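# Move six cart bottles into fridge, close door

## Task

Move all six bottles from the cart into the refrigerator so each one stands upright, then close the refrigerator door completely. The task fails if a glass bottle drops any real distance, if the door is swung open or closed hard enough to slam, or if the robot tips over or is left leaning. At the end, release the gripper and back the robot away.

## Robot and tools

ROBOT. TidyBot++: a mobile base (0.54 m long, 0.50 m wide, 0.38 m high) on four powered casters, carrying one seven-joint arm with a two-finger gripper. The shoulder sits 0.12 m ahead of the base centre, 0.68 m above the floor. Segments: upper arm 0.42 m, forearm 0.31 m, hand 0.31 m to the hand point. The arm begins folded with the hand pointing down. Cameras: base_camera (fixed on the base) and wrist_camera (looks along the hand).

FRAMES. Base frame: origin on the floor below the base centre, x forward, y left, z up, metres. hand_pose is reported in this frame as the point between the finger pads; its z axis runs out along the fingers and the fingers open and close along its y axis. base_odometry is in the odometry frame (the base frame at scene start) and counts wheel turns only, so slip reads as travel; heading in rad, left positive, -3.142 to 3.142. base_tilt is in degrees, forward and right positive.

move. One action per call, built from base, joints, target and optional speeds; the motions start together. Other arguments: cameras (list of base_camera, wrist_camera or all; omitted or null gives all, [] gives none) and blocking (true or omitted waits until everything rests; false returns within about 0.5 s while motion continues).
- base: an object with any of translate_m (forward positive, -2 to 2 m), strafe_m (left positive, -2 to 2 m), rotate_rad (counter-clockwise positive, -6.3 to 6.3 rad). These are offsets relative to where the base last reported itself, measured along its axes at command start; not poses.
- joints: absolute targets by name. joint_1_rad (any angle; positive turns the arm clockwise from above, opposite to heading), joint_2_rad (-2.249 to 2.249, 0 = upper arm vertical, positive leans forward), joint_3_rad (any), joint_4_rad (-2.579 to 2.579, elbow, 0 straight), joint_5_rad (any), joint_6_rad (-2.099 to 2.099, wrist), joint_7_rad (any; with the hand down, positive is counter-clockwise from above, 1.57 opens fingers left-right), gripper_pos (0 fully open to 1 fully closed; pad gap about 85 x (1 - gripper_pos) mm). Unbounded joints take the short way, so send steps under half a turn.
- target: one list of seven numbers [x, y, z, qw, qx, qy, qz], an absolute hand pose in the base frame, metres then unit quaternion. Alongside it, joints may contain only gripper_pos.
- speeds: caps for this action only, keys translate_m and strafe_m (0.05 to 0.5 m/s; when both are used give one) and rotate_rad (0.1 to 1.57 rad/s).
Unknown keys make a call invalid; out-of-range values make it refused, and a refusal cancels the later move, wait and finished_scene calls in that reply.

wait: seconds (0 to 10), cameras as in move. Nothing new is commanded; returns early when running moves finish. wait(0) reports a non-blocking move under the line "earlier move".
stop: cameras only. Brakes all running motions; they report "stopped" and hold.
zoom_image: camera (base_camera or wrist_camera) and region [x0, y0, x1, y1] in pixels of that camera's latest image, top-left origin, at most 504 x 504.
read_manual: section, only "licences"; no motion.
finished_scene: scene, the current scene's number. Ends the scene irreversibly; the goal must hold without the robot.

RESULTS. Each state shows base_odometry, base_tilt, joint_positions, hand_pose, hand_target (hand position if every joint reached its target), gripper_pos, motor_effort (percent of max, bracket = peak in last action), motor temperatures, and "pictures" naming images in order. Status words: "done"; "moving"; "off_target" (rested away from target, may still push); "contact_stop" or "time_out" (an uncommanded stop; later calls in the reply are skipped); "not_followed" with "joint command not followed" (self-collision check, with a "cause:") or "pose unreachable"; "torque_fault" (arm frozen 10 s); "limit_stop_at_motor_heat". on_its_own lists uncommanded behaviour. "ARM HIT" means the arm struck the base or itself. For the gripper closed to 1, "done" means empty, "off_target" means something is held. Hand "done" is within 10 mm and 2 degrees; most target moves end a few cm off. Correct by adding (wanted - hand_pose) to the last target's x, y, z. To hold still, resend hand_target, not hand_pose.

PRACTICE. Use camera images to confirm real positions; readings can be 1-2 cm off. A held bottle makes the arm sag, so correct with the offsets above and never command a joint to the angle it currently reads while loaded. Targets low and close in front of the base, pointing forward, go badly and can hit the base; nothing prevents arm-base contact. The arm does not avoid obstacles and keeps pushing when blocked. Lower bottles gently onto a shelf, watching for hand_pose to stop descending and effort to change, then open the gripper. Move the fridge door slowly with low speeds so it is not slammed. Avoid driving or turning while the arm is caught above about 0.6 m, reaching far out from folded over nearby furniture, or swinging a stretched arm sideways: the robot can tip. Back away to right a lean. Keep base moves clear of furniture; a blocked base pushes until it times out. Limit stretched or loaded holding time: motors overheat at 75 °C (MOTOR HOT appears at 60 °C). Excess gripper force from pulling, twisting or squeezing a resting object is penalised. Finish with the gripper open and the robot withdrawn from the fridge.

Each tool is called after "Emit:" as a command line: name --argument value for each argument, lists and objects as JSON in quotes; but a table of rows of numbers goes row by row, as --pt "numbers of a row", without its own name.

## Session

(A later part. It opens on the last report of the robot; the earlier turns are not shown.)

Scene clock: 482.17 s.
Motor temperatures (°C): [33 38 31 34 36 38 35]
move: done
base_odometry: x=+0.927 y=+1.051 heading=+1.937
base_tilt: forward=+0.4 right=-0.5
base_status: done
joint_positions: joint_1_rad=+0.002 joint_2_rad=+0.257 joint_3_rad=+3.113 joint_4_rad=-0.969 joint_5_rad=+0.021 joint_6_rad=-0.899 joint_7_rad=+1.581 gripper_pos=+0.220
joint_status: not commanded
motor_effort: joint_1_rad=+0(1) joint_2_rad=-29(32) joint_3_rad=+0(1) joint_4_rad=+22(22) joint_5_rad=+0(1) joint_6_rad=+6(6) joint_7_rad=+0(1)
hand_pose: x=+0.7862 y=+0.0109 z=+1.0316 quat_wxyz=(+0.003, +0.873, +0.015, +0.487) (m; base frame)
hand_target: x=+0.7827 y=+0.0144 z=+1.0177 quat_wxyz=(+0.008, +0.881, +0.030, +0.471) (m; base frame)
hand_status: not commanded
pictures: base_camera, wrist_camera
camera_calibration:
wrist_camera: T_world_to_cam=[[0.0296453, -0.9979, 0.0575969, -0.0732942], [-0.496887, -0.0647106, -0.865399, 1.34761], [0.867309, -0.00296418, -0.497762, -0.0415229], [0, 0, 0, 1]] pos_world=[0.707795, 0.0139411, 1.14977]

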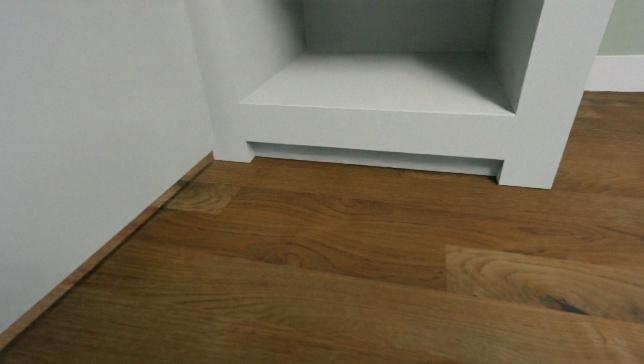

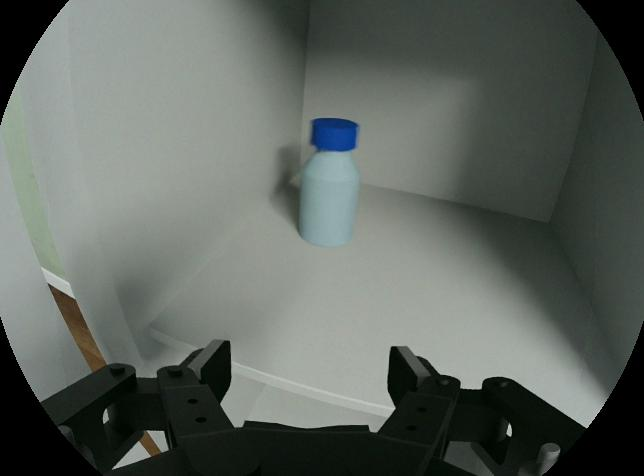

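Emit:
move --joints '{"joint_2_rad":-0.3,"joint_4_rad":-1.5,"joint_6_rad":-0.8,"gripper_pos":0.1}' --cameras '[]'

Emit:
move --base '{"rotate_rad":-1.937}' --speeds '{"rotate_rad":1.3}' --cameras '[]'

Emit:
move --base '{"translate_m":0.243,"strafe_m":0.269}' --joints '{"joint_1_rad":0.99}' --cameras '[]'

Emit:
move --joints '{"joint_1_rad":0.99,"joint_2_rad":0.32,"joint_4_rad":-0.75,"joint_6_rad":-1.0}'

Scene clock: 489.90 s.
Motor temperatures (°C): [33 38 31 34 36 38 35]
move: done
base_odometry: x=+0.927 y=+1.051 heading=+1.937
base_tilt: forward=+0.3 right=-0.6
base_status: not commanded
joint_positions: joint_1_rad=+0.002 joint_2_rad=-0.289 joint_3_rad=+3.113 joint_4_rad=-1.479 joint_5_rad=+0.021 joint_6_rad=-0.869 joint_7_rad=+1.581 gripper_pos=+0.100
joint_status: all done
motor_effort: joint_1_rad=+1(1) joint_2_rad=-9(31) joint_3_rad=+1(2) joint_4_rad=+22(23) joint_5_rad=+0(1) joint_6_rad=+6(7) joint_7_rad=+0(1)
hand_pose: x=+0.5656 y=+0.0108 z=+1.0556 quat_wxyz=(+0.010, +0.857, +0.019, +0.515) (m; base frame)
hand_target: x=+0.5701 y=+0.0145 z=+1.0680 quat_wxyz=(+0.016, +0.841, +0.034, +0.540) (m; base frame)
hand_status: not commanded
pictures: none
No camera images: "cameras" was empty.

Scene clock: 492.50 s.
Motor temperatures (°C): [33 38 31 34 36 38 35]
move: done
base_odometry: x=+0.927 y=+1.051 heading=+0.001
base_tilt: forward=+0.4 right=-0.6
base_status: done
joint_positions: joint_1_rad=+0.002 joint_2_rad=-0.289 joint_3_rad=+3.113 joint_4_rad=-1.481 joint_5_rad=+0.021 joint_6_rad=-0.867 joint_7_rad=+1.581 gripper_pos=+0.100
joint_status: not commanded
motor_effort: joint_1_rad=+1(2) joint_2_rad=-9(12) joint_3_rad=+1(4) joint_4_rad=+22(22) joint_5_rad=+0(1) joint_6_rad=+6(7) joint_7_rad=+1(1)
hand_pose: x=+0.5658 y=+0.0111 z=+1.0553 quat_wxyz=(+0.010, +0.857, +0.019, +0.515) (m; base frame)
hand_target: x=+0.5701 y=+0.0145 z=+1.0680 quat_wxyz=(+0.016, +0.841, +0.034, +0.540) (m; base frame)
hand_status: not commanded
pictures: none
No camera images: "cameras" was empty.

Scene clock: 494.77 s.
Motor temperatures (°C): [33 37 31 34 36 38 35]
move: done
base_odometry: x=+1.170 y=+1.321 heading=+0.001
base_tilt: forward=+0.3 right=-0.5
base_status: done
joint_positions: joint_1_rad=+0.979 joint_2_rad=-0.295 joint_3_rad=+3.110 joint_4_rad=-1.482 joint_5_rad=+0.021 joint_6_rad=-0.866 joint_7_rad=+1.581 gripper_pos=+0.100
joint_status: all done
motor_effort: joint_1_rad=+0(2) joint_2_rad=-9(12) joint_3_rad=+1(4) joint_4_rad=+21(22) joint_5_rad=+1(1) joint_6_rad=+7(7) joint_7_rad=+1(1)
hand_pose: x=+0.3779 y=-0.3614 z=+1.0577 quat_wxyz=(+0.251, +0.765, -0.383, +0.453) (m; base frame)
hand_target: x=+0.3787 y=-0.3692 z=+1.0680 quat_wxyz=(+0.271, +0.756, -0.370, +0.468) (m; base frame)
hand_status: not commanded
pictures: none
No camera images: "cameras" was empty.

Scene clock: 496.80 s.
Motor temperatures (°C): [33 37 31 34 36 38 35]
move: done
base_odometry: x=+1.170 y=+1.321 heading=+0.001
base_tilt: forward=+0.4 right=-0.5
base_status: not commanded
joint_positions: joint_1_rad=+0.979 joint_2_rad=+0.312 joint_3_rad=+3.110 joint_4_rad=-0.774 joint_5_rad=+0.021 joint_6_rad=-0.918 joint_7_rad=+1.581 gripper_pos=+0.100
joint_status: all done
motor_effort: joint_1_rad=+0(2) joint_2_rad=-30(32) joint_3_rad=+0(2) joint_4_rad=+21(22) joint_5_rad=+0(1) joint_6_rad=+7(7) joint_7_rad=+0(1)
hand_pose: x=+0.5144 y=-0.5650 z=+1.0980 quat_wxyz=(+0.254, +0.751, -0.383, +0.475) (m; base frame)
hand_target: x=+0.5034 y=-0.5622 z=+1.0833 quat_wxyz=(+0.249, +0.769, -0.384, +0.446) (m; base frame)
hand_status: not commanded
pictures: base_camera, wrist_camera
camera_calibration:
wrist_camera: T_world_to_cam=[[-0.813931, -0.578341, 0.0551187, 0.0300016], [-0.267942, 0.289513, -0.918906, 1.37389], [0.515484, -0.762695, -0.390606, -0.140298], [0, 0, 0, 1]] pos_world=[0.464864, -0.487413, 1.20602]

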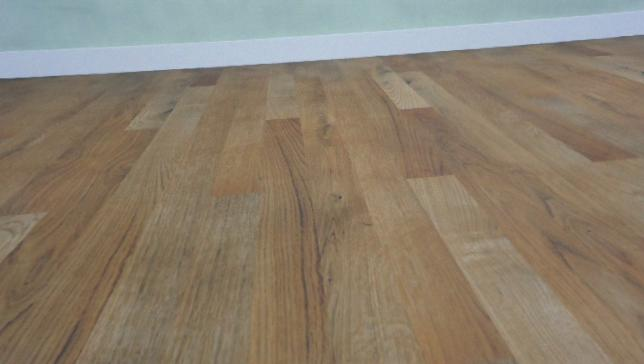

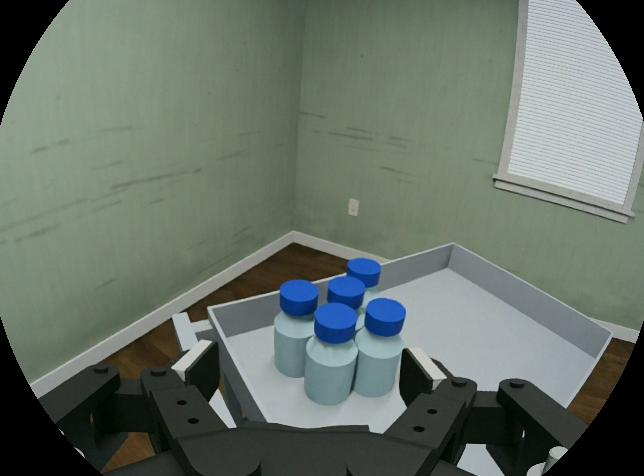

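Emit:
move --joints '{"joint_2_rad":0.6,"joint_4_rad":-0.725,"joint_6_rad":-0.75}'

Scene clock: 502.33 s.
Motor temperatures (°C): [33 37 31 34 36 38 35]
move: done
base_odometry: x=+1.170 y=+1.321 heading=+0.001
base_tilt: forward=+0.4 right=-0.5
base_status: not commanded
joint_positions: joint_1_rad=+0.979 joint_2_rad=+0.611 joint_3_rad=+3.110 joint_4_rad=-0.742 joint_5_rad=+0.021 joint_6_rad=-0.818 joint_7_rad=+1.581 gripper_pos=+0.100
joint_status: all done
motor_effort: joint_1_rad=+1(1) joint_2_rad=-41(47) joint_3_rad=+0(1) joint_4_rad=+22(25) joint_5_rad=+0(1) joint_6_rad=+6(7) joint_7_rad=+0(1)
hand_pose: x=+0.5790 y=-0.6605 z=+0.9194 quat_wxyz=(+0.218, +0.787, -0.403, +0.413) (m; base frame)
hand_target: x=+0.5776 y=-0.6734 z=+0.9555 quat_wxyz=(+0.246, +0.770, -0.386, +0.445) (m; base frame)
hand_status: not commanded
pictures: base_camera, wrist_camera
camera_calibration:
wrist_camera: T_world_to_cam=[[-0.80925, -0.585568, 0.047165, 0.0369932], [-0.347297, 0.412114, -0.842346, 1.31129], [0.473814, -0.698048, -0.53687, -0.114924], [0, 0, 0, 1]] pos_world=[0.539795, -0.59896, 1.04111]

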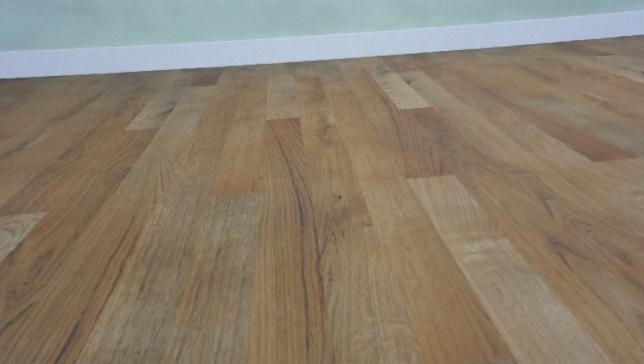

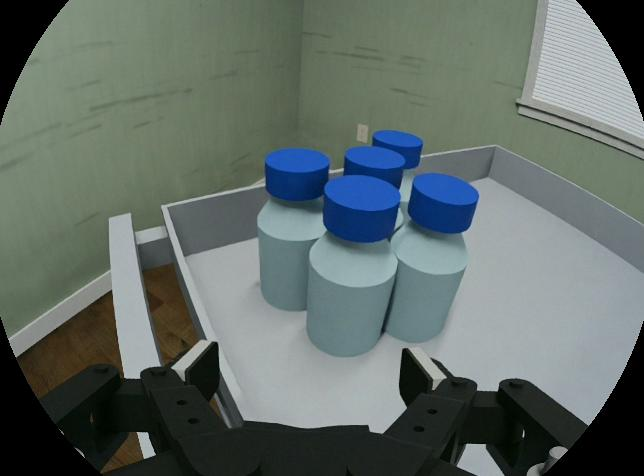

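Emit:
move --base '{"translate_m":0.0209,"strafe_m":-0.070}' --speeds '{"strafe_m":0.1}' --joints '{"gripper_pos":0.28}' --cameras '["wrist_camera"]'

Scene clock: 518.60 s.
Motor temperatures (°C): [33 38 31 34 36 38 35]
move: done
base_odometry: x=+1.191 y=+1.251 heading=+0.001
base_tilt: forward=+0.4 right=-0.5
base_status: done
joint_positions: joint_1_rad=+0.982 joint_2_rad=+0.608 joint_3_rad=+3.110 joint_4_rad=-0.742 joint_5_rad=+0.021 joint_6_rad=-0.816 joint_7_rad=+1.581 gripper_pos=+0.280
joint_status: all done
motor_effort: joint_1_rad=+0(2) joint_2_rad=-41(44) joint_3_rad=+0(1) joint_4_rad=+22(23) joint_5_rad=+0(1) joint_6_rad=+6(6) joint_7_rad=+0(1)
hand_pose: x=+0.5764 y=-0.6619 z=+0.9218 quat_wxyz=(+0.220, +0.786, -0.404, +0.414) (m; base frame)
hand_target: x=+0.5776 y=-0.6734 z=+0.9555 quat_wxyz=(+0.246, +0.770, -0.386, +0.445) (m; base frame)
hand_status: not commanded
pictures: wrist_camera
camera_calibration:
wrist_camera: T_world_to_cam=[[-0.811484, -0.582461, 0.0472663, 0.0372198], [-0.343902, 0.410595, -0.844478, 1.31198], [0.472468, -0.701535, -0.533501, -0.118061], [0, 0, 0, 1]] pos_world=[0.537177, -0.599838, 1.04319]

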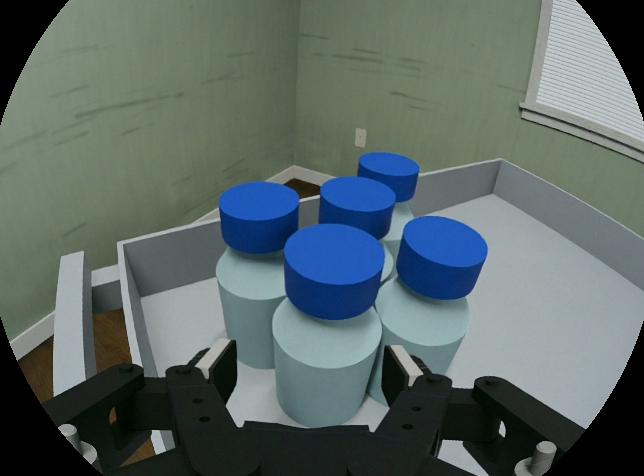

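Emit:
move --base '{"translate_m":0.0189,"strafe_m":-0.0415}' --speeds '{"strafe_m":0.08}' --cameras '["wrist_camera"]'

Scene clock: 525.90 s.
Motor temperatures (°C): [33 38 31 34 36 38 35]
move: done
base_odometry: x=+1.210 y=+1.209 heading=+0.001
base_tilt: forward=+0.4 right=-0.5
base_status: done
joint_positions: joint_1_rad=+0.983 joint_2_rad=+0.607 joint_3_rad=+3.110 joint_4_rad=-0.742 joint_5_rad=+0.021 joint_6_rad=-0.815 joint_7_rad=+1.581 gripper_pos=+0.280
joint_status: not commanded
motor_effort: joint_1_rad=+0(4) joint_2_rad=-41(44) joint_3_rad=+0(1) joint_4_rad=+22(23) joint_5_rad=+0(1) joint_6_rad=+6(6) joint_7_rad=+1(1)
hand_pose: x=+0.5757 y=-0.6623 z=+0.9230 quat_wxyz=(+0.220, +0.785, -0.404, +0.415) (m; base frame)
hand_target: x=+0.5776 y=-0.6734 z=+0.9555 quat_wxyz=(+0.246, +0.770, -0.386, +0.445) (m; base frame)
hand_status: not commanded
pictures: wrist_camera
camera_calibration:
wrist_camera: T_world_to_cam=[[-0.812117, -0.581574, 0.0473155, 0.0372771], [-0.342559, 0.409563, -0.845524, 1.31234], [0.472356, -0.702873, -0.531836, -0.119703], [0, 0, 0, 1]] pos_world=[0.536371, -0.599945, 1.04419]

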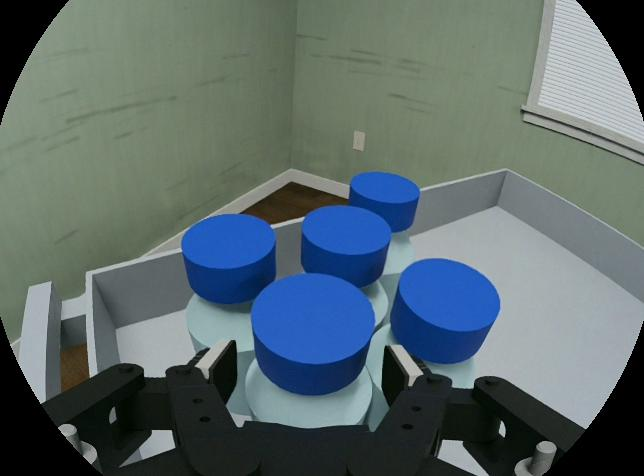

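Emit:
move --base '{"translate_m":0.0093,"strafe_m":-0.015}' --speeds '{"strafe_m":0.05}' --joints '{"gripper_pos":0.33}' --cameras '["wrist_camera"]'

Scene clock: 534.30 s.
Motor temperatures (°C): [33 38 31 34 36 38 35]
move: done
base_odometry: x=+1.219 y=+1.194 heading=+0.000
base_tilt: forward=+0.4 right=-0.5
base_status: done
joint_positions: joint_1_rad=+0.983 joint_2_rad=+0.607 joint_3_rad=+3.110 joint_4_rad=-0.741 joint_5_rad=+0.021 joint_6_rad=-0.815 joint_7_rad=+1.581 gripper_pos=+0.330
joint_status: all done
motor_effort: joint_1_rad=+0(1) joint_2_rad=-42(45) joint_3_rad=-1(1) joint_4_rad=+22(23) joint_5_rad=+0(0) joint_6_rad=+6(6) joint_7_rad=+1(1)
hand_pose: x=+0.5756 y=-0.6623 z=+0.9236 quat_wxyz=(+0.221, +0.785, -0.404, +0.415) (m; base frame)
hand_target: x=+0.5776 y=-0.6734 z=+0.9555 quat_wxyz=(+0.246, +0.770, -0.386, +0.445) (m; base frame)
hand_status: not commanded
pictures: wrist_camera
camera_calibration:
wrist_camera: T_world_to_cam=[[-0.812179, -0.581485, 0.0473388, 0.0372767], [-0.342053, 0.408879, -0.84606, 1.31257], [0.472615, -0.703345, -0.530981, -0.120587], [0, 0, 0, 1]] pos_world=[0.536236, -0.599821, 1.04472]

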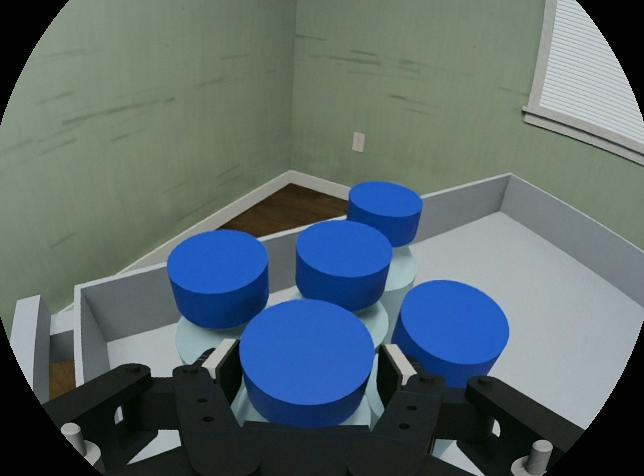

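Emit:
move --base '{"translate_m":0.0015,"strafe_m":0.001}' --joints '{"gripper_pos":0.55}' --cameras '["wrist_camera"]'

Scene clock: 539.13 s.
Motor temperatures (°C): [33 38 31 34 36 38 35]
move: off_target
base_odometry: x=+1.221 y=+1.195 heading=+0.000
base_tilt: forward=+0.3 right=-0.5
base_status: done
joint_positions: joint_1_rad=+0.982 joint_2_rad=+0.606 joint_3_rad=+3.110 joint_4_rad=-0.741 joint_5_rad=+0.021 joint_6_rad=-0.814 joint_7_rad=+1.581 gripper_pos=+0.438
joint_status: gripper_pos off_target (ended at +0.438, target +0.550)
motor_effort: joint_1_rad=+2(7) joint_2_rad=-41(44) joint_3_rad=+1(3) joint_4_rad=+23(25) joint_5_rad=+2(3) joint_6_rad=+7(8) joint_7_rad=+1(1)
hand_pose: x=+0.5763 y=-0.6619 z=+0.9244 quat_wxyz=(+0.221, +0.785, -0.404, +0.416) (m; base frame)
hand_target: x=+0.5776 y=-0.6734 z=+0.9555 quat_wxyz=(+0.246, +0.770, -0.386, +0.445) (m; base frame)
hand_status: not commanded
pictures: wrist_camera
camera_calibration:
wrist_camera: T_world_to_cam=[[-0.81165, -0.582228, 0.0472808, 0.0372729], [-0.34161, 0.407441, -0.846932, 1.31297], [0.473843, -0.703564, -0.529594, -0.122325], [0, 0, 0, 1]] pos_world=[0.536738, -0.59932, 1.04545]

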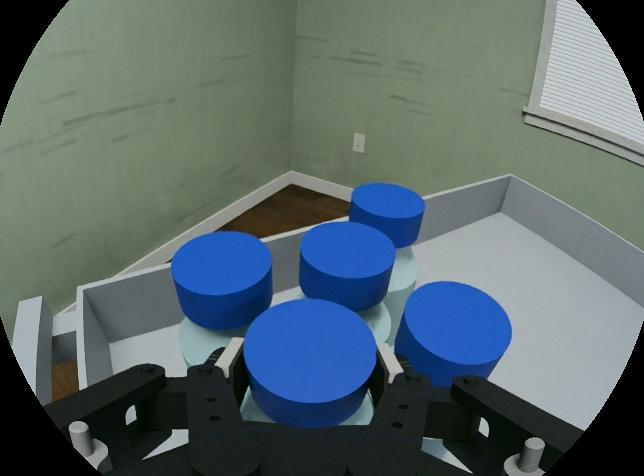

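Emit:
move --joints '{"gripper_pos":0.75,"joint_2_rad":0.32,"joint_4_rad":-0.75,"joint_6_rad":-1.08}' --cameras '["wrist_camera"]'

Emit:
move --joints '{"joint_1_rad":0,"joint_2_rad":-0.3,"joint_4_rad":-1.4}' --base '{"translate_m":-0.185,"strafe_m":-0.095}' --speeds '{"translate_m":0.2}' --cameras '[]'

Emit:
move --base '{"rotate_rad":1.936}' --speeds '{"rotate_rad":1.0}' --cameras '[]'

Emit:
move --joints '{"joint_1_rad":0,"joint_2_rad":0.22,"joint_4_rad":-0.8,"joint_6_rad":-1.09}' --cameras '["wrist_camera"]'

Scene clock: 549.50 s.
Motor temperatures (°C): [33 38 31 34 36 38 35]
move: off_target
base_odometry: x=+1.221 y=+1.195 heading=+0.000
base_tilt: forward=+0.4 right=-0.5
base_status: not commanded
joint_positions: joint_1_rad=+0.983 joint_2_rad=+0.339 joint_3_rad=+3.110 joint_4_rad=-0.758 joint_5_rad=+0.021 joint_6_rad=-1.016 joint_7_rad=+1.581 gripper_pos=+0.438
joint_status: gripper_pos off_target (ended at +0.438, target +0.750); the others done
motor_effort: joint_1_rad=+0(2) joint_2_rad=-35(51) joint_3_rad=+0(1) joint_4_rad=+24(28) joint_5_rad=+1(2) joint_6_rad=+9(10) joint_7_rad=+0(1)
hand_pose: x=+0.5093 y=-0.5641 z=+1.0618 quat_wxyz=(+0.233, +0.774, -0.398, +0.433) (m; base frame)
hand_target: x=+0.4960 y=-0.5517 z=+1.0620 quat_wxyz=(+0.233, +0.787, -0.393, +0.415) (m; base frame)
hand_status: not commanded
pictures: wrist_camera
camera_calibration:
wrist_camera: T_world_to_cam=[[-0.81381, -0.578662, 0.0535168, 0.0298038], [-0.321084, 0.370973, -0.871369, 1.36151], [0.484375, -0.726312, -0.487701, -0.011682], [0, 0, 0, 1]] pos_world=[0.467072, -0.496322, 1.17908]

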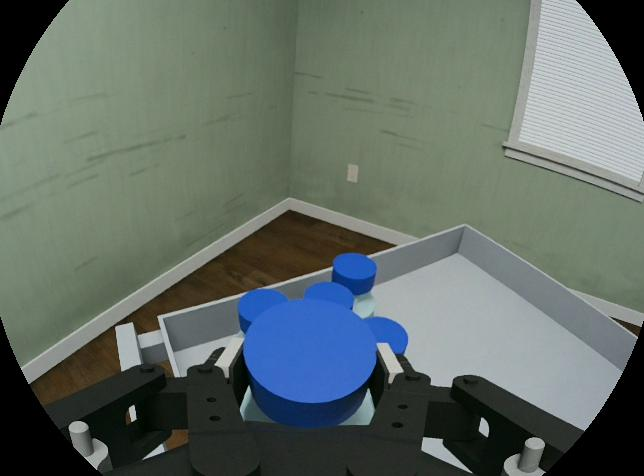

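Scene clock: 551.77 s.
Motor temperatures (°C): [33 38 31 34 36 38 35]
move: done
base_odometry: x=+1.036 y=+1.099 heading=+0.000
base_tilt: forward=+0.4 right=-0.5
base_status: done
joint_positions: joint_1_rad=+0.011 joint_2_rad=-0.263 joint_3_rad=+3.110 joint_4_rad=-1.400 joint_5_rad=+0.021 joint_6_rad=-1.021 joint_7_rad=+1.581 gripper_pos=+0.438
joint_status: all done
motor_effort: joint_1_rad=+0(4) joint_2_rad=-13(37) joint_3_rad=+1(3) joint_4_rad=+24(26) joint_5_rad=+1(2) joint_6_rad=+9(9) joint_7_rad=+1(1)
hand_pose: x=+0.5535 y=+0.0072 z=+1.0480 quat_wxyz=(+0.012, +0.881, +0.015, +0.473) (m; base frame)
hand_target: x=+0.5296 y=+0.0120 z=+1.0481 quat_wxyz=(+0.016, +0.886, +0.033, +0.462) (m; base frame)
hand_status: not commanded
pictures: none
No camera images: "cameras" was empty.

Scene clock: 554.63 s.
Motor temperatures (°C): [33 38 31 34 36 38 35]
move: done
base_odometry: x=+1.036 y=+1.099 heading=+1.935
base_tilt: forward=+0.4 right=-0.5
base_status: done
joint_positions: joint_1_rad=+0.004 joint_2_rad=-0.264 joint_3_rad=+3.110 joint_4_rad=-1.400 joint_5_rad=+0.021 joint_6_rad=-1.021 joint_7_rad=+1.581 gripper_pos=+0.438
joint_status: not commanded
motor_effort: joint_1_rad=+0(2) joint_2_rad=-12(14) joint_3_rad=+1(3) joint_4_rad=+24(25) joint_5_rad=+1(2) joint_6_rad=+9(9) joint_7_rad=+0(1)
hand_pose: x=+0.5531 y=+0.0103 z=+1.0481 quat_wxyz=(+0.010, +0.881, +0.018, +0.473) (m; base frame)
hand_target: x=+0.5296 y=+0.0120 z=+1.0481 quat_wxyz=(+0.016, +0.886, +0.033, +0.462) (m; base frame)
hand_status: not commanded
pictures: none
No camera images: "cameras" was empty.

Scene clock: 556.67 s.
Motor temperatures (°C): [33 38 31 34 36 38 35]
move: off_target
base_odometry: x=+1.036 y=+1.099 heading=+1.935
base_tilt: forward=+0.4 right=-0.6
base_status: not commanded
joint_positions: joint_1_rad=+0.004 joint_2_rad=+0.238 joint_3_rad=+3.110 joint_4_rad=-0.842 joint_5_rad=+0.021 joint_6_rad=-1.027 joint_7_rad=+1.581 gripper_pos=+0.438
joint_status: joint_4_rad off_target (ended at -0.842, target -0.800); the others done
motor_effort: joint_1_rad=+0(2) joint_2_rad=-31(34) joint_3_rad=+0(1) joint_4_rad=+24(25) joint_5_rad=+0(1) joint_6_rad=+9(10) joint_7_rad=+0(1)
hand_pose: x=+0.7627 y=+0.0100 z=+1.0801 quat_wxyz=(+0.003, +0.869, +0.014, +0.495) (m; base frame)
hand_target: x=+0.7453 y=+0.0126 z=+1.0973 quat_wxyz=(+0.009, +0.869, +0.028, +0.493) (m; base frame)
hand_status: not commanded
pictures: wrist_camera
camera_calibration:
wrist_camera: T_world_to_cam=[[0.0269085, -0.998043, 0.0564526, -0.0729947], [-0.48157, -0.0624303, -0.874181, 1.37569], [0.875994, -0.00366296, -0.482307, -0.0203032], [0, 0, 0, 1]] pos_world=[0.682239, 0.0129583, 1.19693]

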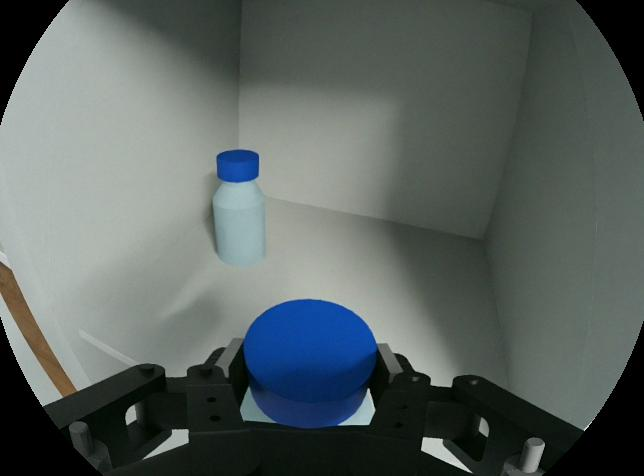

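Emit:
move --base '{"translate_m":0.24}' --speeds '{"translate_m":0.12}' --cameras '["wrist_camera"]'

Emit:
move --joints '{"joint_1_rad":0,"joint_2_rad":0.215,"joint_4_rad":-0.98,"joint_6_rad":-0.87}' --cameras '[]'

Emit:
move --joints '{"joint_2_rad":0.25}' --cameras '["wrist_camera"]'

Scene clock: 563.87 s.
Motor temperatures (°C): [33 38 31 34 36 38 35]
move: done
base_odometry: x=+0.950 y=+1.324 heading=+1.936
base_tilt: forward=+0.4 right=-0.5
base_status: done
joint_positions: joint_1_rad=+0.004 joint_2_rad=+0.243 joint_3_rad=+3.110 joint_4_rad=-0.839 joint_5_rad=+0.021 joint_6_rad=-1.029 joint_7_rad=+1.581 gripper_pos=+0.438
joint_status: not commanded
motor_effort: joint_1_rad=+0(2) joint_2_rad=-31(34) joint_3_rad=+0(1) joint_4_rad=+24(25) joint_5_rad=+0(1) joint_6_rad=+9(9) joint_7_rad=+1(1)
hand_pose: x=+0.7643 y=+0.0101 z=+1.0779 quat_wxyz=(+0.003, +0.870, +0.014, +0.493) (m; base frame)
hand_target: x=+0.7453 y=+0.0126 z=+1.0973 quat_wxyz=(+0.009, +0.869, +0.028, +0.493) (m; base frame)
hand_status: not commanded
pictures: wrist_camera
camera_calibration:
wrist_camera: T_world_to_cam=[[0.0274053, -0.998039, 0.0562806, -0.0729477], [-0.485454, -0.0625047, -0.872025, 1.37514], [0.873833, -0.00342352, -0.486215, -0.0168431], [0, 0, 0, 1]] pos_world=[0.684283, 0.0130902, 1.19507]

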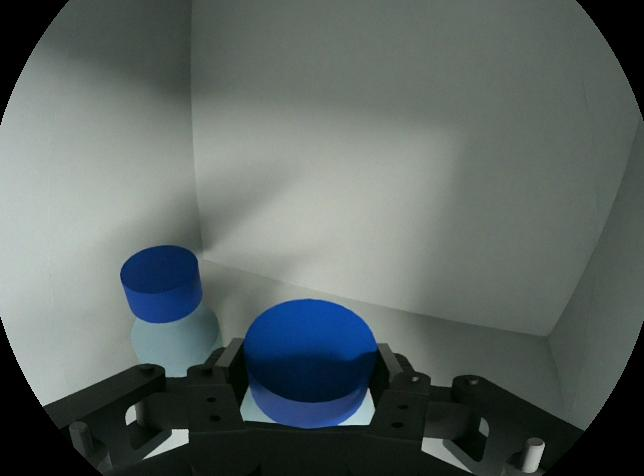

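Scene clock: 565.00 s.
Motor temperatures (°C): [33 38 31 34 36 38 35]
move: done
base_odometry: x=+0.950 y=+1.324 heading=+1.936
base_tilt: forward=+0.4 right=-0.5
base_status: not commanded
joint_positions: joint_1_rad=+0.004 joint_2_rad=+0.225 joint_3_rad=+3.110 joint_4_rad=-0.954 joint_5_rad=+0.021 joint_6_rad=-0.932 joint_7_rad=+1.581 gripper_pos=+0.438
joint_status: all done
motor_effort: joint_1_rad=-1(2) joint_2_rad=-26(33) joint_3_rad=-1(1) joint_4_rad=+20(25) joint_5_rad=-1(1) joint_6_rad=+6(9) joint_7_rad=+0(1)
hand_pose: x=+0.7701 y=+0.0111 z=+1.0522 quat_wxyz=(+0.003, +0.870, +0.016, +0.493) (m; base frame)
hand_target: x=+0.7747 y=+0.0147 z=+1.0608 quat_wxyz=(+0.009, +0.858, +0.030, +0.513) (m; base frame)
hand_status: not commanded
pictures: none
No camera images: "cameras" was empty.

Scene clock: 565.67 s.
Motor temperatures (°C): [33 38 31 34 36 38 35]
move: done
base_odometry: x=+0.950 y=+1.324 heading=+1.936
base_tilt: forward=+0.4 right=-0.5
base_status: not commanded
joint_positions: joint_1_rad=+0.004 joint_2_rad=+0.227 joint_3_rad=+3.110 joint_4_rad=-0.954 joint_5_rad=+0.021 joint_6_rad=-0.929 joint_7_rad=+1.581 gripper_pos=+0.438
joint_status: all done
motor_effort: joint_1_rad=-1(1) joint_2_rad=-24(26) joint_3_rad=-1(1) joint_4_rad=+19(20) joint_5_rad=-1(1) joint_6_rad=+6(7) joint_7_rad=+0(1)
hand_pose: x=+0.7712 y=+0.0111 z=+1.0518 quat_wxyz=(+0.003, +0.870, +0.016, +0.494) (m; base frame)
hand_target: x=+0.7875 y=+0.0147 z=+1.0376 quat_wxyz=(+0.008, +0.867, +0.030, +0.498) (m; base frame)
hand_status: not commanded
pictures: wrist_camera
camera_calibration:
wrist_camera: T_world_to_cam=[[0.0294464, -0.997883, 0.0579814, -0.0740618], [-0.483872, -0.0649875, -0.872722, 1.35529], [0.874643, -0.002357, -0.484761, -0.0377675], [0, 0, 0, 1]] pos_world=[0.691003, 0.0140831, 1.16878]

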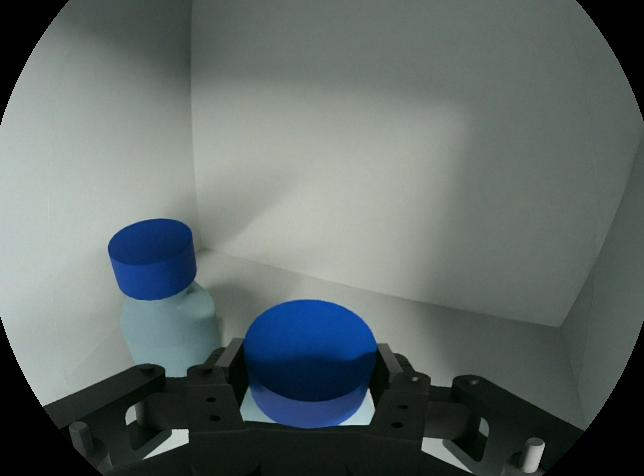

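Emit:
move --joints '{"gripper_pos":0.22}' --cameras '[]'

Emit:
move --base '{"translate_m":-0.28}' --speeds '{"translate_m":0.25}' --cameras '["wrist_camera"]'

Emit:
move --joints '{"joint_2_rad":-0.3,"joint_4_rad":-1.5,"joint_6_rad":-0.8,"gripper_pos":0.1}' --cameras '[]'

Emit:
move --base '{"rotate_rad":-1.936}' --speeds '{"rotate_rad":1.3}' --cameras '[]'

Emit:
move --base '{"translate_m":0.558,"strafe_m":0.395}' --joints '{"joint_1_rad":1.42}' --cameras '[]'

Emit:
move --joints '{"joint_1_rad":1.42,"joint_2_rad":0.32,"joint_4_rad":-0.75,"joint_6_rad":-1.0}'

Scene clock: 581.70 s.
Motor temperatures (°C): [33 38 31 34 36 38 35]
move: done
base_odometry: x=+0.950 y=+1.324 heading=+1.936
base_tilt: forward=+0.4 right=-0.6
base_status: not commanded
joint_positions: joint_1_rad=+0.004 joint_2_rad=+0.240 joint_3_rad=+3.110 joint_4_rad=-0.964 joint_5_rad=+0.021 joint_6_rad=-0.929 joint_7_rad=+1.581 gripper_pos=+0.220
joint_status: all done
motor_effort: joint_1_rad=+0(1) joint_2_rad=-28(30) joint_3_rad=+0(1) joint_4_rad=+22(22) joint_5_rad=+0(1) joint_6_rad=+6(6) joint_7_rad=+0(1)
hand_pose: x=+0.7755 y=+0.0111 z=+1.0377 quat_wxyz=(+0.003, +0.875, +0.016, +0.484) (m; base frame)
hand_target: x=+0.7875 y=+0.0147 z=+1.0376 quat_wxyz=(+0.008, +0.867, +0.030, +0.498) (m; base frame)
hand_status: not commanded
pictures: none
No camera images: "cameras" was empty.

Scene clock: 583.67 s.
Motor temperatures (°C): [33 38 31 34 36 38 35]
move: done
base_odometry: x=+1.050 y=+1.062 heading=+1.936
base_tilt: forward=+0.4 right=-0.6
base_status: done
joint_positions: joint_1_rad=+0.003 joint_2_rad=+0.249 joint_3_rad=+3.110 joint_4_rad=-0.965 joint_5_rad=+0.021 joint_6_rad=-0.929 joint_7_rad=+1.581 gripper_pos=+0.220
joint_status: not commanded
motor_effort: joint_1_rad=+0(3) joint_2_rad=-28(33) joint_3_rad=+0(2) joint_4_rad=+21(22) joint_5_rad=+0(1) joint_6_rad=+6(7) joint_7_rad=+0(1)
hand_pose: x=+0.7787 y=+0.0114 z=+1.0311 quat_wxyz=(+0.003, +0.878, +0.016, +0.479) (m; base frame)
hand_target: x=+0.7875 y=+0.0147 z=+1.0376 quat_wxyz=(+0.008, +0.867, +0.030, +0.498) (m; base frame)
hand_status: not commanded
pictures: wrist_camera
camera_calibration:
wrist_camera: T_world_to_cam=[[0.0319317, -0.997853, 0.0571775, -0.0738625], [-0.512465, -0.0654603, -0.85621, 1.34616], [0.858114, -0.00196123, -0.513455, -0.0118966], [0, 0, 0, 1]] pos_world=[0.702426, 0.0143926, 1.15071]

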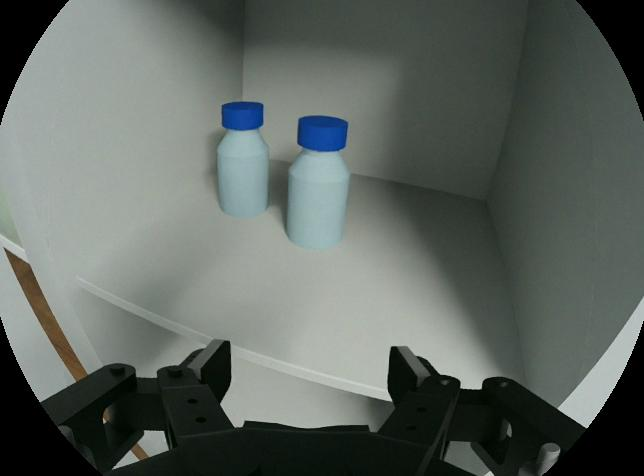

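Scene clock: 585.47 s.
Motor temperatures (°C): [33 38 31 34 36 38 35]
move: done
base_odometry: x=+1.050 y=+1.062 heading=+1.936
base_tilt: forward=+0.4 right=-0.5
base_status: not commanded
joint_positions: joint_1_rad=+0.003 joint_2_rad=-0.289 joint_3_rad=+3.110 joint_4_rad=-1.479 joint_5_rad=+0.021 joint_6_rad=-0.870 joint_7_rad=+1.581 gripper_pos=+0.100
joint_status: all done
motor_effort: joint_1_rad=+0(1) joint_2_rad=-10(31) joint_3_rad=+1(1) joint_4_rad=+22(23) joint_5_rad=+1(1) joint_6_rad=+7(8) joint_7_rad=+0(1)
hand_pose: x=+0.5655 y=+0.0118 z=+1.0553 quat_wxyz=(+0.010, +0.857, +0.020, +0.515) (m; base frame)
hand_target: x=+0.5702 y=+0.0145 z=+1.0680 quat_wxyz=(+0.016, +0.841, +0.034, +0.540) (m; base frame)
hand_status: not commanded
pictures: none
No camera images: "cameras" was empty.

Scene clock: 588.07 s.
Motor temperatures (°C): [33 38 31 34 36 38 35]
move: done
base_odometry: x=+1.050 y=+1.062 heading=+0.001
base_tilt: forward=+0.4 right=-0.6
base_status: done
joint_positions: joint_1_rad=+0.003 joint_2_rad=-0.289 joint_3_rad=+3.110 joint_4_rad=-1.481 joint_5_rad=+0.021 joint_6_rad=-0.867 joint_7_rad=+1.581 gripper_pos=+0.100
joint_status: not commanded
motor_effort: joint_1_rad=+0(2) joint_2_rad=-9(12) joint_3_rad=+1(5) joint_4_rad=+21(22) joint_5_rad=+0(1) joint_6_rad=+6(7) joint_7_rad=+0(1)
hand_pose: x=+0.5658 y=+0.0121 z=+1.0552 quat_wxyz=(+0.010, +0.857, +0.020, +0.515) (m; base frame)
hand_target: x=+0.5702 y=+0.0145 z=+1.0680 quat_wxyz=(+0.016, +0.841, +0.034, +0.540) (m; base frame)
hand_status: not commanded
pictures: none
No camera images: "cameras" was empty.

Scene clock: 590.73 s.
Motor temperatures (°C): [33 38 31 34 36 38 35]
move: done
base_odometry: x=+1.608 y=+1.458 heading=+0.001
base_tilt: forward=+0.4 right=-0.6
base_status: done
joint_positions: joint_1_rad=+1.409 joint_2_rad=-0.295 joint_3_rad=+3.110 joint_4_rad=-1.482 joint_5_rad=+0.021 joint_6_rad=-0.866 joint_7_rad=+1.581 gripper_pos=+0.100
joint_status: all done
motor_effort: joint_1_rad=+0(2) joint_2_rad=-9(13) joint_3_rad=+1(3) joint_4_rad=+21(23) joint_5_rad=+1(1) joint_6_rad=+6(7) joint_7_rad=+0(1)
hand_pose: x=+0.2037 y=-0.4365 z=+1.0576 quat_wxyz=(+0.342, +0.665, -0.538, +0.389) (m; base frame)
hand_target: x=+0.2012 y=-0.4439 z=+1.0680 quat_wxyz=(+0.364, +0.660, -0.522, +0.399) (m; base frame)
hand_status: not commanded
pictures: none
No camera images: "cameras" was empty.

Scene clock: 592.77 s.
Motor temperatures (°C): [33 38 31 34 36 38 35]
move: done
base_odometry: x=+1.608 y=+1.458 heading=+0.001
base_tilt: forward=+0.4 right=-0.5
base_status: not commanded
joint_positions: joint_1_rad=+1.409 joint_2_rad=+0.312 joint_3_rad=+3.110 joint_4_rad=-0.774 joint_5_rad=+0.021 joint_6_rad=-0.918 joint_7_rad=+1.581 gripper_pos=+0.100
joint_status: all done
motor_effort: joint_1_rad=+0(2) joint_2_rad=-30(32) joint_3_rad=+0(1) joint_4_rad=+21(23) joint_5_rad=+0(1) joint_6_rad=+7(7) joint_7_rad=+0(1)
hand_pose: x=+0.2427 y=-0.6784 z=+1.0980 quat_wxyz=(+0.349, +0.652, -0.534, +0.410) (m; base frame)
hand_target: x=+0.2340 y=-0.6712 z=+1.0833 quat_wxyz=(+0.339, +0.670, -0.539, +0.382) (m; base frame)
hand_status: not commanded
pictures: base_camera, wrist_camera
camera_calibration:
wrist_camera: T_world_to_cam=[[-0.980926, -0.186322, 0.0553953, 0.0494411], [-0.123096, 0.374872, -0.918868, 1.35663], [0.150439, -0.90816, -0.390657, -0.0967827], [0, 0, 0, 1]] pos_world=[0.230053, -0.587244, 1.20601]

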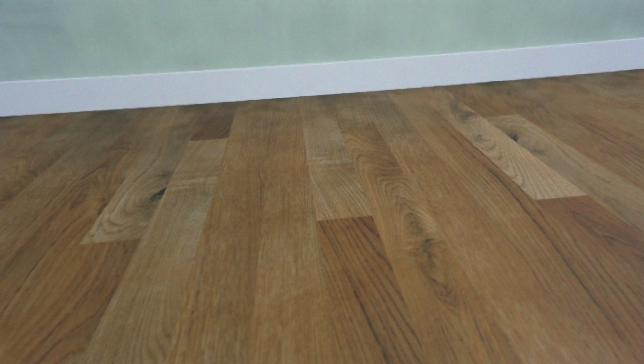

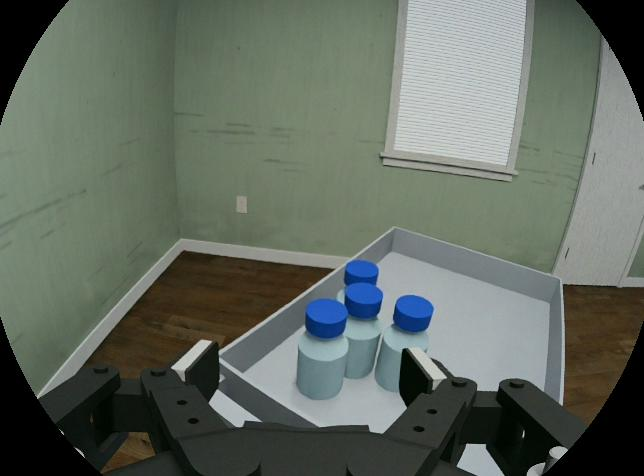

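Emit:
move --joints '{"joint_2_rad":0.6,"joint_4_rad":-0.725,"joint_6_rad":-0.75,"gripper_pos":0.28}' --cameras '["wrist_camera"]'

Scene clock: 598.63 s.
Motor temperatures (°C): [33 38 31 34 36 38 35]
move: done
base_odometry: x=+1.608 y=+1.458 heading=+0.001
base_tilt: forward=+0.4 right=-0.5
base_status: not commanded
joint_positions: joint_1_rad=+1.409 joint_2_rad=+0.611 joint_3_rad=+3.110 joint_4_rad=-0.742 joint_5_rad=+0.021 joint_6_rad=-0.818 joint_7_rad=+1.581 gripper_pos=+0.280
joint_status: all done
motor_effort: joint_1_rad=+1(1) joint_2_rad=-41(48) joint_3_rad=+0(1) joint_4_rad=+23(25) joint_5_rad=+0(1) joint_6_rad=+6(8) joint_7_rad=+0(1)
hand_pose: x=+0.2616 y=-0.7922 z=+0.9195 quat_wxyz=(+0.301, +0.683, -0.562, +0.357) (m; base frame)
hand_target: x=+0.2551 y=-0.8032 z=+0.9555 quat_wxyz=(+0.335, +0.670, -0.541, +0.382) (m; base frame)
hand_status: not commanded
pictures: wrist_camera
camera_calibration:
wrist_camera: T_world_to_cam=[[-0.979685, -0.194866, 0.0473662, 0.0569019], [-0.144019, 0.519299, -0.84237, 1.28709], [0.139552, -0.832079, -0.536814, -0.0752246], [0, 0, 0, 1]] pos_world=[0.251609, -0.719887, 1.04112]

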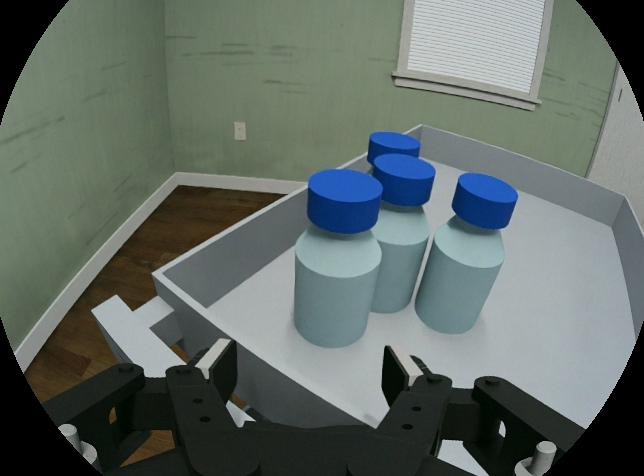

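Emit:
move --base '{"translate_m":0.0036,"strafe_m":-0.114}' --speeds '{"strafe_m":0.1}' --cameras '["wrist_camera"]'

Scene clock: 605.80 s.
Motor temperatures (°C): [33 38 31 34 36 38 35]
move: done
base_odometry: x=+1.612 y=+1.344 heading=+0.001
base_tilt: forward=+0.3 right=-0.5
base_status: done
joint_positions: joint_1_rad=+1.411 joint_2_rad=+0.608 joint_3_rad=+3.110 joint_4_rad=-0.742 joint_5_rad=+0.021 joint_6_rad=-0.816 joint_7_rad=+1.581 gripper_pos=+0.280
joint_status: not commanded
motor_effort: joint_1_rad=+0(1) joint_2_rad=-42(44) joint_3_rad=-1(1) joint_4_rad=+22(23) joint_5_rad=+0(1) joint_6_rad=+6(6) joint_7_rad=+1(1)
hand_pose: x=+0.2601 y=-0.7922 z=+0.9218 quat_wxyz=(+0.303, +0.682, -0.562, +0.358) (m; base frame)
hand_target: x=+0.2551 y=-0.8032 z=+0.9555 quat_wxyz=(+0.335, +0.670, -0.541, +0.382) (m; base frame)
hand_status: not commanded
pictures: wrist_camera
camera_calibration:
wrist_camera: T_world_to_cam=[[-0.98007, -0.192897, 0.0474684, 0.0569076], [-0.142513, 0.516269, -0.844486, 1.288], [0.138393, -0.83442, -0.53347, -0.0783549], [0, 0, 0, 1]] pos_world=[0.250174, -0.719355, 1.04319]

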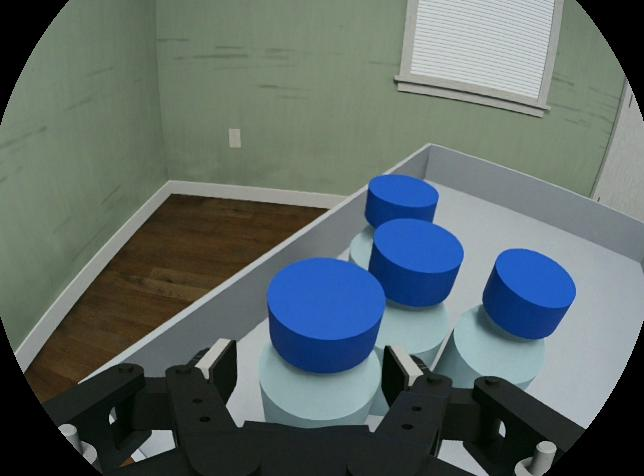

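Emit:
move --base '{"translate_m":-0.0016,"strafe_m":-0.0235}' --speeds '{"strafe_m":0.06}' --cameras '["wrist_camera"]'

Scene clock: 610.70 s.
Motor temperatures (°C): [33 38 31 34 36 38 35]
move: done
base_odometry: x=+1.610 y=+1.320 heading=+0.002
base_tilt: forward=+0.4 right=-0.5
base_status: done
joint_positions: joint_1_rad=+1.411 joint_2_rad=+0.607 joint_3_rad=+3.110 joint_4_rad=-0.742 joint_5_rad=+0.021 joint_6_rad=-0.816 joint_7_rad=+1.581 gripper_pos=+0.280
joint_status: not commanded
motor_effort: joint_1_rad=+0(2) joint_2_rad=-42(44) joint_3_rad=-1(1) joint_4_rad=+23(23) joint_5_rad=+0(1) joint_6_rad=+6(6) joint_7_rad=+0(1)
hand_pose: x=+0.2597 y=-0.7921 z=+0.9227 quat_wxyz=(+0.303, +0.681, -0.562, +0.358) (m; base frame)
hand_target: x=+0.2551 y=-0.8032 z=+0.9555 quat_wxyz=(+0.335, +0.670, -0.541, +0.382) (m; base frame)
hand_status: not commanded
pictures: wrist_camera
camera_calibration:
wrist_camera: T_world_to_cam=[[-0.980171, -0.192375, 0.0475051, 0.0569012], [-0.142089, 0.515249, -0.84518, 1.28834], [0.138114, -0.835171, -0.532367, -0.079294], [0, 0, 0, 1]] pos_world=[0.249784, -0.719096, 1.04397]

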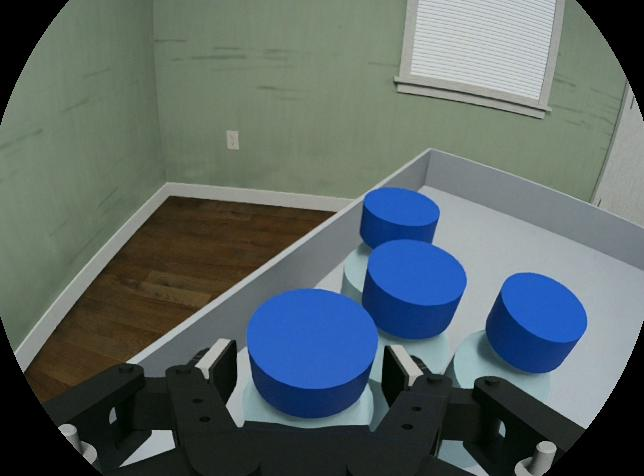

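Emit:
move --base '{"translate_m":0.0006,"strafe_m":-0.004}' --joints '{"gripper_pos":0.55}' --cameras '["wrist_camera"]'

Emit:
move --joints '{"gripper_pos":0.75,"joint_2_rad":0.32,"joint_4_rad":-0.75,"joint_6_rad":-1.08}' --cameras '["wrist_camera"]'

Scene clock: 628.07 s.
Motor temperatures (°C): [33 38 31 34 36 38 35]
move: off_target
base_odometry: x=+1.611 y=+1.316 heading=+0.002
base_tilt: forward=+0.4 right=-0.5
base_status: done
joint_positions: joint_1_rad=+1.412 joint_2_rad=+0.607 joint_3_rad=+3.110 joint_4_rad=-0.741 joint_5_rad=+0.021 joint_6_rad=-0.815 joint_7_rad=+1.581 gripper_pos=+0.440
joint_status: gripper_pos off_target (ended at +0.440, target +0.550)
motor_effort: joint_1_rad=+1(3) joint_2_rad=-41(45) joint_3_rad=+0(1) joint_4_rad=+22(24) joint_5_rad=+1(1) joint_6_rad=+7(8) joint_7_rad=+1(1)
hand_pose: x=+0.2594 y=-0.7921 z=+0.9234 quat_wxyz=(+0.304, +0.681, -0.562, +0.359) (m; base frame)
hand_target: x=+0.2551 y=-0.8032 z=+0.9555 quat_wxyz=(+0.335, +0.670, -0.541, +0.382) (m; base frame)
hand_status: not commanded
pictures: wrist_camera
camera_calibration:
wrist_camera: T_world_to_cam=[[-0.980254, -0.191942, 0.0475335, 0.0569026], [-0.141717, 0.514286, -0.845829, 1.28862], [0.137905, -0.835864, -0.531332, -0.0803365], [0, 0, 0, 1]] pos_world=[0.249477, -0.718949, 1.04456]

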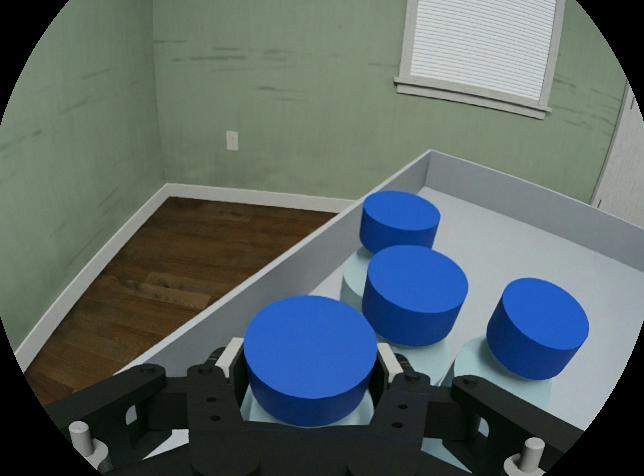

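Scene clock: 629.80 s.
Motor temperatures (°C): [33 38 31 34 36 38 35]
move: off_target
base_odometry: x=+1.611 y=+1.316 heading=+0.002
base_tilt: forward=+0.4 right=-0.5
base_status: not commanded
joint_positions: joint_1_rad=+1.412 joint_2_rad=+0.348 joint_3_rad=+3.110 joint_4_rad=-0.767 joint_5_rad=+0.021 joint_6_rad=-1.022 joint_7_rad=+1.581 gripper_pos=+0.440
joint_status: gripper_pos off_target (ended at +0.440, target +0.750); the others done
motor_effort: joint_1_rad=+0(2) joint_2_rad=-37(52) joint_3_rad=+0(1) joint_4_rad=+25(30) joint_5_rad=+0(1) joint_6_rad=+10(11) joint_7_rad=+0(1)
hand_pose: x=+0.2401 y=-0.6773 z=+1.0487 quat_wxyz=(+0.313, +0.677, -0.557, +0.366) (m; base frame)
hand_target: x=+0.2317 y=-0.6587 z=+1.0620 quat_wxyz=(+0.316, +0.685, -0.552, +0.356) (m; base frame)
hand_status: not commanded
pictures: wrist_camera
camera_calibration:
wrist_camera: T_world_to_cam=[[-0.980351, -0.189885, 0.0534434, 0.0492603], [-0.142126, 0.492041, -0.858892, 1.33161], [0.136795, -0.849611, -0.50936, 0.0527249], [0, 0, 0, 1]] pos_world=[0.230336, -0.601056, 1.16793]

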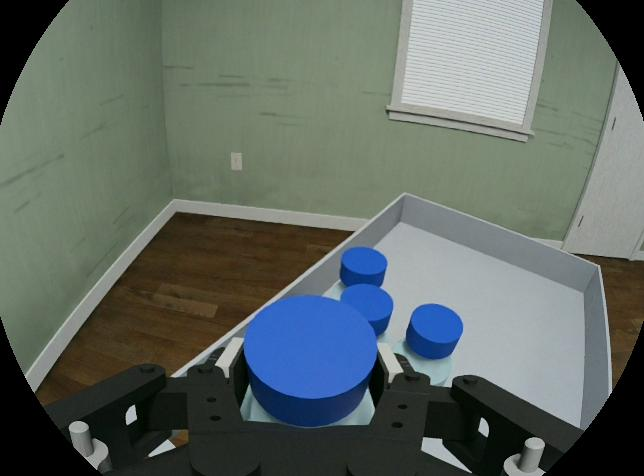

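Emit:
move --joints '{"joint_1_rad":0,"joint_2_rad":-0.3,"joint_4_rad":-1.4}' --base '{"translate_m":-0.695,"strafe_m":-0.26}' --speeds '{"translate_m":0.3}' --cameras '[]'

Emit:
move --base '{"rotate_rad":1.714}' --speeds '{"rotate_rad":1.0}' --cameras '[]'

Emit:
move --joints '{"joint_1_rad":0,"joint_2_rad":0.22,"joint_4_rad":-0.8,"joint_6_rad":-1.09}' --cameras '["wrist_camera"]'

Scene clock: 639.10 s.
Motor temperatures (°C): [33 38 31 34 36 38 35]
move: done
base_odometry: x=+0.916 y=+1.055 heading=+0.002
base_tilt: forward=+0.4 right=-0.6
base_status: done
joint_positions: joint_1_rad=+0.011 joint_2_rad=-0.273 joint_3_rad=+3.108 joint_4_rad=-1.406 joint_5_rad=+0.021 joint_6_rad=-1.025 joint_7_rad=+1.581 gripper_pos=+0.440
joint_status: all done
motor_effort: joint_1_rad=+0(5) joint_2_rad=-14(39) joint_3_rad=+2(4) joint_4_rad=+26(27) joint_5_rad=+1(2) joint_6_rad=+9(10) joint_7_rad=+0(1)
hand_pose: x=+0.5490 y=+0.0082 z=+1.0474 quat_wxyz=(+0.012, +0.881, +0.017, +0.472) (m; base frame)
hand_target: x=+0.5296 y=+0.0120 z=+1.0481 quat_wxyz=(+0.016, +0.886, +0.033, +0.462) (m; base frame)
hand_status: not commanded
pictures: none
No camera images: "cameras" was empty.

Scene clock: 641.73 s.
Motor temperatures (°C): [33 38 31 34 36 38 35]
move: done
base_odometry: x=+0.916 y=+1.055 heading=+1.715
base_tilt: forward=+0.4 right=-0.6
base_status: done
joint_positions: joint_1_rad=+0.004 joint_2_rad=-0.273 joint_3_rad=+3.108 joint_4_rad=-1.407 joint_5_rad=+0.021 joint_6_rad=-1.025 joint_7_rad=+1.581 gripper_pos=+0.440
joint_status: not commanded
motor_effort: joint_1_rad=+0(2) joint_2_rad=-13(15) joint_3_rad=+1(3) joint_4_rad=+26(27) joint_5_rad=+1(2) joint_6_rad=+9(10) joint_7_rad=+1(1)
hand_pose: x=+0.5489 y=+0.0113 z=+1.0471 quat_wxyz=(+0.010, +0.882, +0.020, +0.472) (m; base frame)
hand_target: x=+0.5296 y=+0.0120 z=+1.0481 quat_wxyz=(+0.016, +0.886, +0.033, +0.462) (m; base frame)
hand_status: not commanded
pictures: none
No camera images: "cameras" was empty.

Scene clock: 643.77 s.
Motor temperatures (°C): [33 38 31 34 36 38 35]
move: off_target
base_odometry: x=+0.916 y=+1.055 heading=+1.715
base_tilt: forward=+0.4 right=-0.5
base_status: not commanded
joint_positions: joint_1_rad=+0.004 joint_2_rad=+0.247 joint_3_rad=+3.108 joint_4_rad=-0.848 joint_5_rad=+0.021 joint_6_rad=-1.033 joint_7_rad=+1.581 gripper_pos=+0.440
joint_status: joint_4_rad off_target (ended at -0.848, target -0.800); the others done
motor_effort: joint_1_rad=+0(1) joint_2_rad=-33(36) joint_3_rad=+0(2) joint_4_rad=+25(27) joint_5_rad=+0(1) joint_6_rad=+10(11) joint_7_rad=+0(1)
hand_pose: x=+0.7651 y=+0.0112 z=+1.0690 quat_wxyz=(+0.002, +0.874, +0.015, +0.485) (m; base frame)
hand_target: x=+0.7453 y=+0.0126 z=+1.0973 quat_wxyz=(+0.009, +0.869, +0.028, +0.493) (m; base frame)
hand_status: not commanded
pictures: wrist_camera
camera_calibration:
wrist_camera: T_world_to_cam=[[0.030476, -0.997967, 0.0559766, -0.0734507], [-0.500623, -0.0637121, -0.863318, 1.37009], [0.865129, -0.00171268, -0.501547, 0.00110142], [0, 0, 0, 1]] pos_world=[0.687183, 0.0139917, 1.18748]

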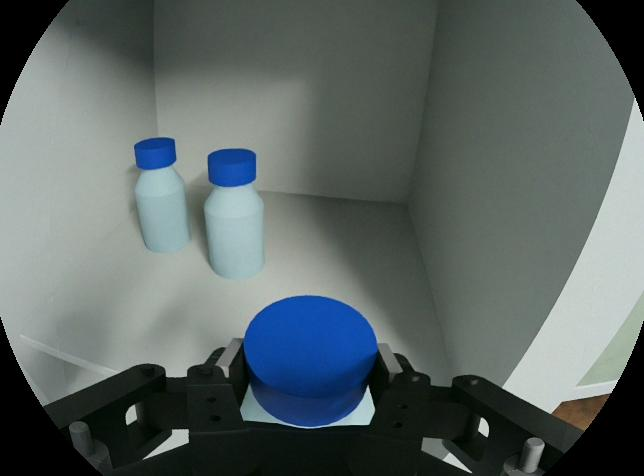

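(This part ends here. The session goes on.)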